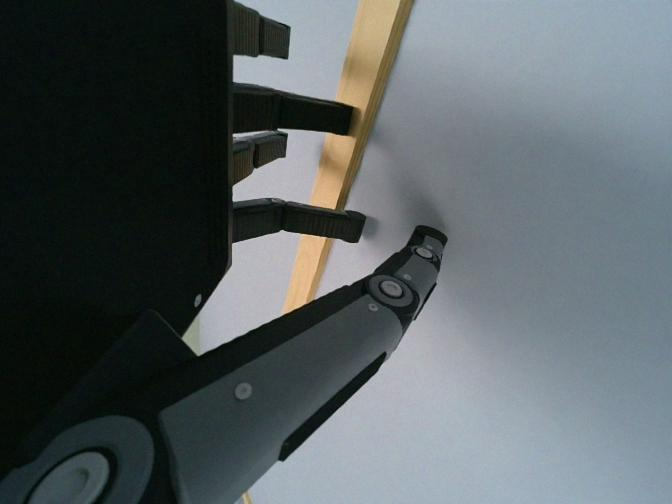

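>>> move(arm4={"target": [0.594, -0.081, 0.739, 0.35768, -0.69303, 0.55364, -0.29203], "speed": 0.05})

>>> move(arm4={"target": [0.594, -0.081, 0.735, 0.35768, -0.69303, 0.55364, -0.29203], "speed": 0.05})

>>> move(arm4={"target": [0.594, -0.081, 0.731, 0.35768, -0.69303, 0.55364, -0.29203], "speed": 0.05}, cameras=["arm4_cam_wrist"])

Scene clock: 914.70 s.
Joint torques (N m): arm1=[2.55 -7.82 8.17 0.14 0.61 0.05] | arm2=[-1.67 -15.38 6.98 0.96 -0.57 -0.29] | arm3=[-0.79 -9.23 8.58 0.02 -0.46 -0.12] | arm4=[-0.38 -9.64 8.18 1.39 0.72 -0.11]
Motor temperatures (°C): arm1=[26 32 36 27 29 26] | arm2=[25 34 51 27 27 26] | arm3=[24 33 40 26 27 26] | arm4=[27 29 29 27 27 25]
Heat: arm1: hottest joint3_rad 36 °C; arm2: hottest joint3_rad 51 °C; arm3: hottest joint3_rad 40 °C; arm4: hottest joint2_rad 29 °C.
move: arm4 off_target
Joint velocities: within noise
arm1, arm2, arm3: as last shown
arm2.index_load_n: 0.0
arm3.index_load_n: -0.5
arm4.joint_positions: joint1_rad=+0.139 joint2_rad=+1.592 joint3_rad=+0.730 joint4_rad=-0.570 joint5_rad=+0.961 joint6_rad=+1.388 hand_little=+0.900 hand_ring=+0.400 hand_middle=+0.900 hand_index=-0.030 hand_thumb_turn=-1.000 hand_thumb_bend=+0.520 hand_force_limit=+0.000 hand_speed=-0.400
arm4.joint_status: not commanded
arm4.hand_stopped_by: target,target,target,target,target,target
arm4.little_load_n: 0.0
arm4.ring_load_n: 0.5
arm4.middle_load_n: 0.0
arm4.index_load_n: 0.0
arm4.thumb_bend_load_n: -0.5
arm4.thumb_turn_load_n: 0.0
arm4.hand: x=+0.5899 y=-0.0907 z=+0.7414 quat_wxyz=(-0.359, +0.695, -0.549, +0.293) (m; scene frame)
arm4.hand_target: x=+0.5940 y=-0.0813 z=+0.7392 quat_wxyz=(-0.358, +0.693, -0.554, +0.292) (m; scene frame)
arm4.hand_status: off_target (0.011 m and 0.6 deg from the pose sent, 0.014 m and 1.3 deg at the start)
pictures: none

Scene clock: 915.67 s.
Joint torques (N m): arm1=[2.9 -6.83 8.21 0.05 0.62 0.03] | arm2=[-1.61 -15.44 6.97 0.96 -0.57 -0.29] | arm3=[-0.85 -9.29 8.58 0.02 -0.46 -0.11] | arm4=[-0.44 -9.17 7.88 1.47 0.53 -0.06]
Motor temperatures (°C): arm1=[26 32 36 27 29 26] | arm2=[25 34 51 27 27 26] | arm3=[24 33 40 26 27 26] | arm4=[27 29 29 27 27 25]
Heat: arm1: hottest joint3_rad 36 °C; arm2: hottest joint3_rad 51 °C; arm3: hottest joint3_rad 40 °C; arm4: hottest joint2_rad 29 °C.
move: arm4 off_target
Joint velocities: within noise
arm1, arm2, arm3: as last shown
arm2.ring_load_n: -0.5
arm2.thumb_turn_load_n: -0.5
arm3.index_load_n: 0.0
arm4.joint_positions: joint1_rad=+0.139 joint2_rad=+1.596 joint3_rad=+0.730 joint4_rad=-0.559 joint5_rad=+0.965 joint6_rad=+1.384 hand_little=+0.900 hand_ring=+0.400 hand_middle=+0.900 hand_index=-0.030 hand_thumb_turn=-1.000 hand_thumb_bend=+0.520 hand_force_limit=+0.000 hand_speed=-0.400
arm4.joint_status: not commanded
arm4.hand_stopped_by: target,target,target,target,target,target
arm4.little_load_n: 0.0
arm4.ring_load_n: 1.0
arm4.middle_load_n: 0.0
arm4.index_load_n: 0.0
arm4.thumb_bend_load_n: 0.0
arm4.thumb_turn_load_n: 0.0
arm4.hand: x=+0.5903 y=-0.0889 z=+0.7410 quat_wxyz=(-0.362, +0.694, -0.549, +0.293) (m; scene frame)
arm4.hand_target: x=+0.5939 y=-0.0813 z=+0.7352 quat_wxyz=(-0.358, +0.693, -0.554, +0.292) (m; scene frame)
arm4.hand_status: off_target (0.011 m and 0.8 deg from the pose sent, 0.012 m and 0.6 deg at the start)
pictures: none

Scene clock: 916.63 s.
Joint torques (N m): arm1=[3.08 -7.65 8.18 -0.01 0.61 0.04] | arm2=[-1.61 -15.38 6.97 0.95 -0.56 -0.29] | arm3=[-0.91 -9.23 8.58 -0.01 -0.45 -0.11] | arm4=[-0.5 -8.94 7.64 1.51 0.32 -0.05]
Motor temperatures (°C): arm1=[26 32 36 27 29 26] | arm2=[25 34 51 27 27 26] | arm3=[24 33 40 26 27 26] | arm4=[27 29 29 27 27 25]
Heat: arm1: hottest joint3_rad 36 °C; arm2: hottest joint3_rad 51 °C; arm3: hottest joint3_rad 40 °C; arm4: hottest joint2_rad 29 °C.
move: arm4 off_target
Joint velocities: within noise
arm1, arm2, arm3: as last shown
arm1.little_load_n: -0.5
arm2.thumb_turn_load_n: 0.0
arm4.joint_positions: joint1_rad=+0.139 joint2_rad=+1.601 joint3_rad=+0.730 joint4_rad=-0.548 joint5_rad=+0.970 joint6_rad=+1.382 hand_little=+0.900 hand_ring=+0.400 hand_middle=+0.900 hand_index=-0.030 hand_thumb_turn=-1.000 hand_thumb_bend=+0.520 hand_force_limit=+0.000 hand_speed=-0.400
arm4.joint_status: not commanded
arm4.hand_stopped_by: target,target,target,target,target,target
arm4.little_load_n: 0.0
arm4.ring_load_n: 0.5
arm4.middle_load_n: 0.0
arm4.index_load_n: 0.0
arm4.thumb_bend_load_n: 0.0
arm4.thumb_turn_load_n: 0.0
arm4.hand: x=+0.5908 y=-0.0872 z=+0.7402 quat_wxyz=(-0.365, +0.693, -0.549, +0.293) (m; scene frame)
arm4.hand_target: x=+0.5938 y=-0.0815 z=+0.7313 quat_wxyz=(-0.358, +0.693, -0.554, +0.292) (m; scene frame)
arm4.hand_status: off_target (0.012 m and 1.0 deg from the pose sent, 0.013 m and 0.8 deg at the start)
pictures: arm4_cam_wrist
Images, in order (width x height): arm4_cam_wrist 672x504.

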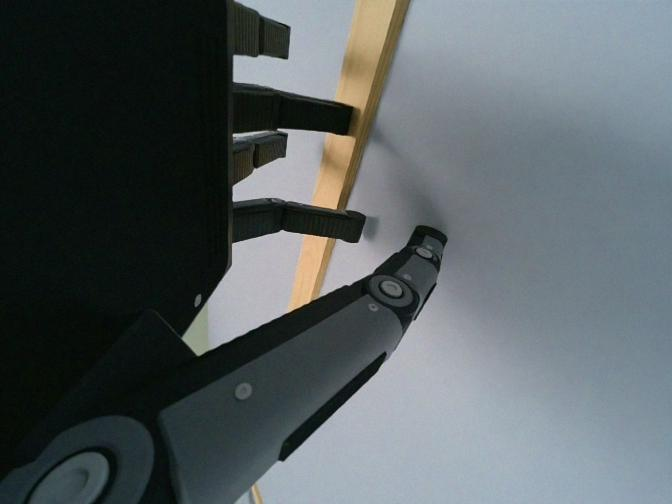

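>>> move(arm4={"target": [0.594, -0.081, 0.745, 0.35768, -0.69303, 0.55364, -0.29203], "speed": 0.05, "joints": {"hand_ring": 0.9}})

>>> move(arm4={"target": [0.594, -0.081, 0.739, 0.35768, -0.69303, 0.55364, -0.29203], "speed": 0.05})

>>> move(arm4={"target": [0.594, -0.081, 0.734, 0.35768, -0.69303, 0.55364, -0.29203], "speed": 0.05})

>>> move(arm4={"target": [0.594, -0.081, 0.729, 0.35768, -0.69303, 0.55364, -0.29203], "speed": 0.05}, cameras=["arm4_cam_wrist"])

Scene clock: 928.33 s.
Joint torques (N m): arm1=[3.14 -6.95 7.92 -0.08 0.62 0.03] | arm2=[-1.61 -15.38 6.98 0.96 -0.57 -0.29] | arm3=[-0.79 -9.23 8.58 0.02 -0.46 -0.11] | arm4=[-0.5 -11.75 8.35 0.13 0.8 -0.06]
Motor temperatures (°C): arm1=[26 32 36 27 29 26] | arm2=[25 34 51 27 27 26] | arm3=[24 33 40 26 27 26] | arm4=[27 29 30 27 26 25]
Heat: arm1: hottest joint3_rad 36 °C; arm2: hottest joint3_rad 51 °C; arm3: hottest joint3_rad 40 °C; arm4: hottest joint3_rad 30 °C.
move: arm4 off_target
Joint velocities: within noise
arm1, arm2, arm3: as last shown
arm1.little_load_n: 0.0
arm1.thumb_turn_load_n: -0.5
arm2.ring_load_n: 0.0
arm4.joint_positions: joint1_rad=+0.139 joint2_rad=+1.607 joint3_rad=+0.732 joint4_rad=-0.559 joint5_rad=+0.959 joint6_rad=+1.382 hand_little=+0.900 hand_ring=+0.900 hand_middle=+0.900 hand_index=-0.030 hand_thumb_turn=-1.000 hand_thumb_bend=+0.520 hand_force_limit=+0.000 hand_speed=-0.400
arm4.joint_status: all done
arm4.hand_stopped_by: target,target,target,target,target,target
arm4.little_load_n: 0.0
arm4.ring_load_n: 0.0
arm4.middle_load_n: 0.0
arm4.index_load_n: 0.0
arm4.thumb_bend_load_n: 0.0
arm4.thumb_turn_load_n: 0.0
arm4.hand: x=+0.5894 y=-0.0900 z=+0.7364 quat_wxyz=(-0.357, +0.698, -0.547, +0.295) (m; scene frame)
arm4.hand_target: x=+0.5940 y=-0.0811 z=+0.7451 quat_wxyz=(-0.358, +0.693, -0.554, +0.292) (m; scene frame)
arm4.hand_status: off_target (0.013 m and 1.0 deg from the pose sent, 0.008 m and 1.0 deg at the start)
pictures: none

Scene clock: 929.30 s.
Joint torques (N m): arm1=[2.61 -7.41 7.95 0.03 0.64 0] | arm2=[-1.61 -15.38 6.97 0.96 -0.56 -0.29] | arm3=[-0.85 -9.23 8.59 0.01 -0.46 -0.11] | arm4=[-0.44 -10.75 7.99 0.91 0.8 -0.05]
Motor temperatures (°C): arm1=[26 32 36 27 29 26] | arm2=[25 34 51 27 27 26] | arm3=[24 33 40 26 27 26] | arm4=[27 29 30 27 26 25]
Heat: arm1: hottest joint3_rad 36 °C; arm2: hottest joint3_rad 51 °C; arm3: hottest joint3_rad 40 °C; arm4: hottest joint3_rad 30 °C.
move: arm4 done
Joint velocities: within noise
arm1, arm2, arm3: as last shown
arm4.joint_positions: joint1_rad=+0.139 joint2_rad=+1.607 joint3_rad=+0.732 joint4_rad=-0.559 joint5_rad=+0.959 joint6_rad=+1.382 hand_little=+0.900 hand_ring=+0.900 hand_middle=+0.900 hand_index=-0.030 hand_thumb_turn=-1.000 hand_thumb_bend=+0.520 hand_force_limit=+0.000 hand_speed=-0.400
arm4.joint_status: not commanded
arm4.hand_stopped_by: target,target,target,target,target,target
arm4.little_load_n: 0.0
arm4.ring_load_n: -0.5
arm4.middle_load_n: 0.0
arm4.index_load_n: -0.5
arm4.thumb_bend_load_n: 0.0
arm4.thumb_turn_load_n: 0.0
arm4.hand: x=+0.5894 y=-0.0900 z=+0.7364 quat_wxyz=(-0.357, +0.698, -0.547, +0.295) (m; scene frame)
arm4.hand_target: x=+0.5939 y=-0.0811 z=+0.7392 quat_wxyz=(-0.358, +0.693, -0.554, +0.292) (m; scene frame)
arm4.hand_status: done (0.010 m and 1.0 deg from the pose sent, 0.010 m and 1.0 deg at the start)
pictures: none

Scene clock: 930.27 s.
Joint torques (N m): arm1=[3.14 -7.77 8.03 0.12 0.64 0.06] | arm2=[-1.61 -15.38 6.97 0.95 -0.56 -0.29] | arm3=[-0.85 -9.23 8.59 -0.01 -0.46 -0.11] | arm4=[-0.44 -9.7 7.65 1.46 0.77 -0.05]
Motor temperatures (°C): arm1=[26 32 36 27 29 26] | arm2=[25 34 51 27 27 26] | arm3=[24 33 40 26 27 26] | arm4=[27 29 30 27 26 25]
Heat: arm1: hottest joint3_rad 36 °C; arm2: hottest joint3_rad 51 °C; arm3: hottest joint3_rad 40 °C; arm4: hottest joint3_rad 30 °C.
move: arm4 done
Joint velocities: within noise
arm1: as last shown
arm1.little_load_n: -0.5
arm2.joint_positions: joint1_rad=+1.940 joint2_rad=+2.133 joint3_rad=+1.421 joint4_rad=-0.565 joint5_rad=-1.068 joint6_rad=-1.256 hand_little=+0.900 hand_ring=+0.400 hand_middle=+0.900 hand_index=+0.400 hand_thumb_turn=-1.000 hand_thumb_bend=+0.520 hand_force_limit=+0.000 hand_speed=-0.400
arm2.joint_status: not commanded
arm2.hand_stopped_by: target,target,target,target,target,target
arm2.little_load_n: 0.0
arm2.ring_load_n: 0.0
arm2.middle_load_n: 0.0
arm2.index_load_n: 0.0
arm2.thumb_bend_load_n: -1.0
arm2.thumb_turn_load_n: 0.0
arm2.hand: x=-0.0341 y=+0.8544 z=+0.7433 quat_wxyz=(-0.513, +0.850, +0.102, -0.055) (m; scene frame)
arm2.hand_target: x=-0.0291 y=+0.8587 z=+0.7383 quat_wxyz=(-0.513, +0.850, +0.113, -0.048) (m; scene frame)
arm2.hand_status: not commanded
arm3.joint_positions: joint1_rad=+1.291 joint2_rad=+1.904 joint3_rad=+1.140 joint4_rad=-1.169 joint5_rad=-1.041 joint6_rad=-1.995 hand_little=+0.900 hand_ring=+0.400 hand_middle=+0.900 hand_index=+0.400 hand_thumb_turn=-1.000 hand_thumb_bend=+0.520 hand_force_limit=+0.000 hand_speed=-0.400
arm3.joint_status: not commanded
arm3.hand_stopped_by: target,target,target,target,target,target
arm3.little_load_n: 0.5
arm3.ring_load_n: 0.0
arm3.middle_load_n: 0.0
arm3.index_load_n: 0.0
arm3.thumb_bend_load_n: 0.0
arm3.thumb_turn_load_n: 0.0
arm3.hand: x=-0.6378 y=-0.5861 z=+0.7376 quat_wxyz=(-0.013, +0.014, +0.856, -0.516) (m; scene frame)
arm3.hand_target: x=-0.6464 y=-0.5809 z=+0.7297 quat_wxyz=(-0.017, +0.011, +0.857, -0.515) (m; scene frame)
arm3.hand_status: not commanded
arm4.joint_positions: joint1_rad=+0.139 joint2_rad=+1.607 joint3_rad=+0.732 joint4_rad=-0.555 joint5_rad=+0.960 joint6_rad=+1.382 hand_little=+0.900 hand_ring=+0.900 hand_middle=+0.900 hand_index=-0.030 hand_thumb_turn=-1.000 hand_thumb_bend=+0.520 hand_force_limit=+0.000 hand_speed=-0.400
arm4.joint_status: not commanded
arm4.hand_stopped_by: target,target,target,target,target,target
arm4.little_load_n: 0.0
arm4.ring_load_n: -0.5
arm4.middle_load_n: 0.0
arm4.index_load_n: -1.0
arm4.thumb_bend_load_n: 0.0
arm4.thumb_turn_load_n: 0.0
arm4.hand: x=+0.5894 y=-0.0890 z=+0.7367 quat_wxyz=(-0.358, +0.697, -0.548, +0.293) (m; scene frame)
arm4.hand_target: x=+0.5939 y=-0.0811 z=+0.7342 quat_wxyz=(-0.358, +0.693, -0.554, +0.292) (m; scene frame)
arm4.hand_status: done (0.010 m and 0.8 deg from the pose sent, 0.010 m and 1.0 deg at the start)
pictures: none

Scene clock: 931.23 s.
Joint torques (N m): arm1=[3.19 -7.12 8.14 0.1 0.61 0.09] | arm2=[-1.61 -15.38 6.97 0.95 -0.56 -0.29] | arm3=[-0.85 -9.17 8.59 0.02 -0.46 -0.12] | arm4=[-0.44 -9.23 7.35 1.62 0.69 -0.05]
Motor temperatures (°C): arm1=[26 32 36 27 29 26] | arm2=[25 34 51 27 27 26] | arm3=[24 33 40 26 27 26] | arm4=[27 29 30 27 26 25]
Heat: arm1: hottest joint3_rad 36 °C; arm2: hottest joint3_rad 51 °C; arm3: hottest joint3_rad 40 °C; arm4: hottest joint3_rad 30 °C.
move: arm4 off_target
Joint velocities: within noise
arm1.joint_positions: joint1_rad=+2.270 joint2_rad=+1.555 joint3_rad=+0.678 joint4_rad=-0.697 joint5_rad=+1.080 joint6_rad=+1.562 hand_little=+0.900 hand_ring=+0.400 hand_middle=+0.900 hand_index=+0.000 hand_thumb_turn=+1.000 hand_thumb_bend=+0.520 hand_force_limit=+0.000 hand_speed=-0.400
arm1.joint_status: not commanded
arm1.hand_stopped_by: target,target,target,target,target,target
arm1.little_load_n: 0.0
arm1.ring_load_n: 0.0
arm1.middle_load_n: 0.0
arm1.index_load_n: 0.0
arm1.thumb_bend_load_n: 0.0
arm1.thumb_turn_load_n: 0.0
arm1.hand: x=+0.5883 y=+0.6703 z=+0.7680 quat_wxyz=(-0.165, +0.298, -0.804, +0.487) (m; scene frame)
arm1.hand_target: x=+0.5967 y=+0.6848 z=+0.7752 quat_wxyz=(-0.178, +0.297, -0.804, +0.483) (m; scene frame)
arm1.hand_status: not commanded
arm2, arm3: as last shown
arm2.little_load_n: -0.5
arm2.middle_load_n: -0.5
arm3.little_load_n: 0.0
arm3.ring_load_n: -0.5
arm4.joint_positions: joint1_rad=+0.138 joint2_rad=+1.609 joint3_rad=+0.732 joint4_rad=-0.543 joint5_rad=+0.961 joint6_rad=+1.382 hand_little=+0.900 hand_ring=+0.900 hand_middle=+0.900 hand_index=-0.030 hand_thumb_turn=-1.000 hand_thumb_bend=+0.520 hand_force_limit=+0.000 hand_speed=-0.400
arm4.joint_status: not commanded
arm4.hand_stopped_by: target,target,target,target,target,target
arm4.little_load_n: -0.5
arm4.ring_load_n: 0.0
arm4.middle_load_n: 0.0
arm4.index_load_n: -0.5
arm4.thumb_bend_load_n: -0.5
arm4.thumb_turn_load_n: -1.5
arm4.hand: x=+0.5895 y=-0.0866 z=+0.7367 quat_wxyz=(-0.362, +0.695, -0.549, +0.291) (m; scene frame)
arm4.hand_target: x=+0.5939 y=-0.0813 z=+0.7293 quat_wxyz=(-0.358, +0.693, -0.554, +0.292) (m; scene frame)
arm4.hand_status: off_target (0.011 m and 0.7 deg from the pose sent, 0.012 m and 0.8 deg at the start)
pictures: arm4_cam_wrist
Images, in order (width x height): arm4_cam_wrist 672x504.

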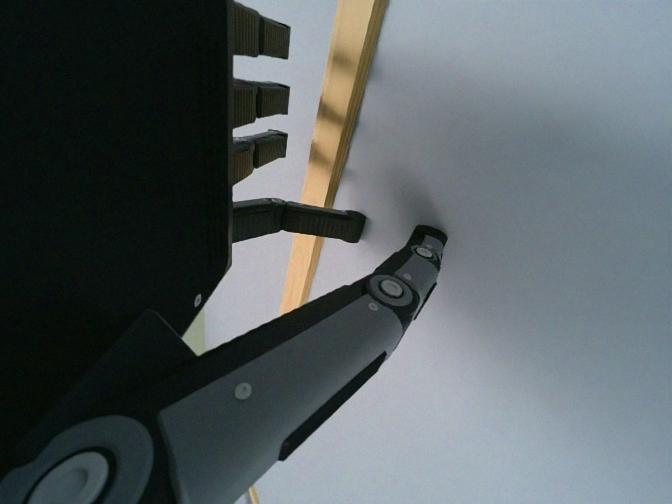

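>>> move(arm4={"target": [0.594, -0.081, 0.762, 0.35768, -0.69303, 0.55364, -0.29203], "speed": 0.1, "joints": {"hand_index": 0.4}})

>>> move(arm4={"target": [0.645, -0.070, 0.762, 0.35768, -0.69303, 0.55364, -0.29203], "speed": 0.1})

>>> move(arm4={"target": [0.645, -0.070, 0.750, 0.35768, -0.69303, 0.55364, -0.29203], "speed": 0.05}, cameras=["arm4_cam_wrist"])

Scene clock: 1016.57 s.
Joint torques (N m): arm1=[3.19 -7 7.91 -0.13 0.65 0.03] | arm2=[-1.61 -15.38 6.97 0.95 -0.56 -0.29] | arm3=[-0.73 -9.17 8.59 0.01 -0.46 -0.12] | arm4=[-0.5 -12.16 9.61 0.31 0.87 -0.06]
Motor temperatures (°C): arm1=[26 32 37 27 30 26] | arm2=[25 34 51 27 27 26] | arm3=[24 33 40 26 27 26] | arm4=[27 29 30 27 26 25]
Heat: arm1: hottest joint3_rad 37 °C; arm2: hottest joint3_rad 51 °C; arm3: hottest joint3_rad 40 °C; arm4: hottest joint3_rad 30 °C.
move: arm4 off_target
Joint velocities: within noise
arm1, arm2, arm3: as last shown
arm1.ring_load_n: -0.5
arm1.index_load_n: 0.5
arm2.little_load_n: 0.0
arm2.middle_load_n: 0.0
arm3.ring_load_n: 0.0
arm4.joint_positions: joint1_rad=+0.138 joint2_rad=+1.576 joint3_rad=+0.732 joint4_rad=-0.620 joint5_rad=+0.958 joint6_rad=+1.383 hand_little=+0.900 hand_ring=+0.900 hand_middle=+0.900 hand_index=+0.400 hand_thumb_turn=-1.000 hand_thumb_bend=+0.520 hand_force_limit=+0.000 hand_speed=-0.400
arm4.joint_status: all done
arm4.hand_stopped_by: target,target,target,target,target,target
arm4.little_load_n: 0.0
arm4.ring_load_n: 0.0
arm4.middle_load_n: 0.0
arm4.index_load_n: 0.0
arm4.thumb_bend_load_n: 0.0
arm4.thumb_turn_load_n: 0.0
arm4.hand: x=+0.5905 y=-0.0992 z=+0.7453 quat_wxyz=(-0.347, +0.702, -0.543, +0.303) (m; scene frame)
arm4.hand_target: x=+0.5941 y=-0.0817 z=+0.7622 quat_wxyz=(-0.358, +0.693, -0.554, +0.292) (m; scene frame)
arm4.hand_status: off_target (0.025 m and 2.4 deg from the pose sent, 0.026 m and 0.7 deg at the start)
pictures: none

Scene clock: 1018.07 s.
Joint torques (N m): arm1=[3.55 -7.41 8.13 -0.09 0.62 0.05] | arm2=[-1.61 -15.38 6.97 0.96 -0.57 -0.29] | arm3=[-0.85 -9.23 8.61 0.01 -0.46 -0.11] | arm4=[-0.32 -12.4 8.7 1.55 0.8 -0.13]
Motor temperatures (°C): arm1=[26 32 37 27 30 26] | arm2=[25 34 51 27 27 26] | arm3=[24 33 40 26 27 26] | arm4=[27 29 30 27 26 25]
Heat: arm1: hottest joint3_rad 37 °C; arm2: hottest joint3_rad 51 °C; arm3: hottest joint3_rad 40 °C; arm4: hottest joint3_rad 30 °C.
move: arm4 off_target
Joint velocities: within noise
arm1, arm2, arm3: as last shown
arm1.index_load_n: 0.0
arm3.thumb_turn_load_n: 0.5
arm4.joint_positions: joint1_rad=-0.002 joint2_rad=+1.574 joint3_rad=+0.732 joint4_rad=-0.445 joint5_rad=+0.925 joint6_rad=+1.164 hand_little=+0.900 hand_ring=+0.900 hand_middle=+0.900 hand_index=+0.400 hand_thumb_turn=-1.000 hand_thumb_bend=+0.520 hand_force_limit=+0.000 hand_speed=-0.400
arm4.joint_status: not commanded
arm4.hand_stopped_by: target,target,target,target,target,target
arm4.little_load_n: 0.0
arm4.ring_load_n: -0.5
arm4.middle_load_n: -0.5
arm4.index_load_n: 0.0
arm4.thumb_bend_load_n: 0.0
arm4.thumb_turn_load_n: 0.0
arm4.hand: x=+0.6394 y=-0.0851 z=+0.7474 quat_wxyz=(-0.344, +0.701, -0.546, +0.302) (m; scene frame)
arm4.hand_target: x=+0.6451 y=-0.0706 z=+0.7622 quat_wxyz=(-0.358, +0.693, -0.554, +0.292) (m; scene frame)
arm4.hand_status: off_target (0.022 m and 2.3 deg from the pose sent, 0.064 m and 2.4 deg at the start)
pictures: none

Scene clock: 1019.07 s.
Joint torques (N m): arm1=[3.25 -7.24 8.03 0.28 0.71 0.1] | arm2=[-1.61 -15.38 6.97 0.95 -0.57 -0.29] | arm3=[-0.79 -9.23 8.58 0.02 -0.46 -0.11] | arm4=[-0.38 -10.4 7.91 1.61 0.8 -0.12]
Motor temperatures (°C): arm1=[26 32 37 27 30 26] | arm2=[25 34 51 27 27 26] | arm3=[24 33 40 26 27 26] | arm4=[27 29 30 27 26 25]
Heat: arm1: hottest joint3_rad 37 °C; arm2: hottest joint3_rad 51 °C; arm3: hottest joint3_rad 40 °C; arm4: hottest joint3_rad 30 °C.
move: arm4 done
Joint velocities: within noise
arm1, arm2, arm3: as last shown
arm1.ring_load_n: 0.0
arm1.middle_load_n: 0.5
arm1.thumb_turn_load_n: -0.5
arm3.thumb_turn_load_n: 0.0
arm4.joint_positions: joint1_rad=-0.002 joint2_rad=+1.574 joint3_rad=+0.732 joint4_rad=-0.406 joint5_rad=+0.924 joint6_rad=+1.164 hand_little=+0.900 hand_ring=+0.900 hand_middle=+0.900 hand_index=+0.400 hand_thumb_turn=-1.000 hand_thumb_bend=+0.520 hand_force_limit=+0.000 hand_speed=-0.400
arm4.joint_status: not commanded
arm4.hand_stopped_by: target,target,target,target,target,target
arm4.little_load_n: 0.0
arm4.ring_load_n: 0.0
arm4.middle_load_n: 0.0
arm4.index_load_n: 0.0
arm4.thumb_bend_load_n: 0.0
arm4.thumb_turn_load_n: 0.0
arm4.hand: x=+0.6394 y=-0.0761 z=+0.7503 quat_wxyz=(-0.358, +0.695, -0.552, +0.292) (m; scene frame)
arm4.hand_target: x=+0.6449 y=-0.0702 z=+0.7500 quat_wxyz=(-0.358, +0.693, -0.554, +0.292) (m; scene frame)
arm4.hand_status: done (0.008 m and 0.3 deg from the pose sent, 0.016 m and 2.3 deg at the start)
pictures: arm4_cam_wrist
Images, in order (width x height): arm4_cam_wrist 672x504.

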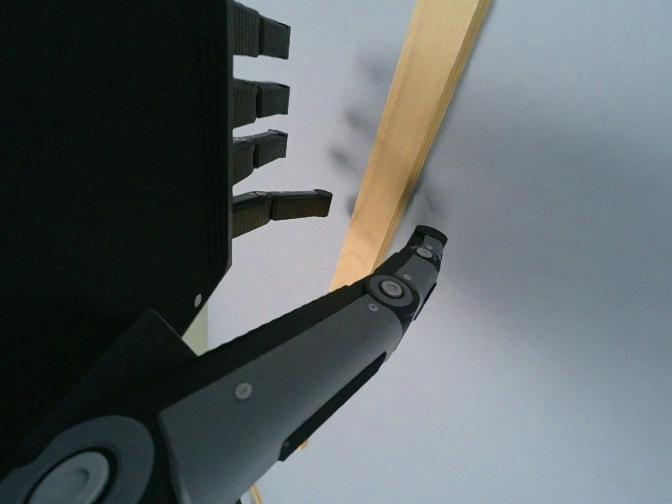

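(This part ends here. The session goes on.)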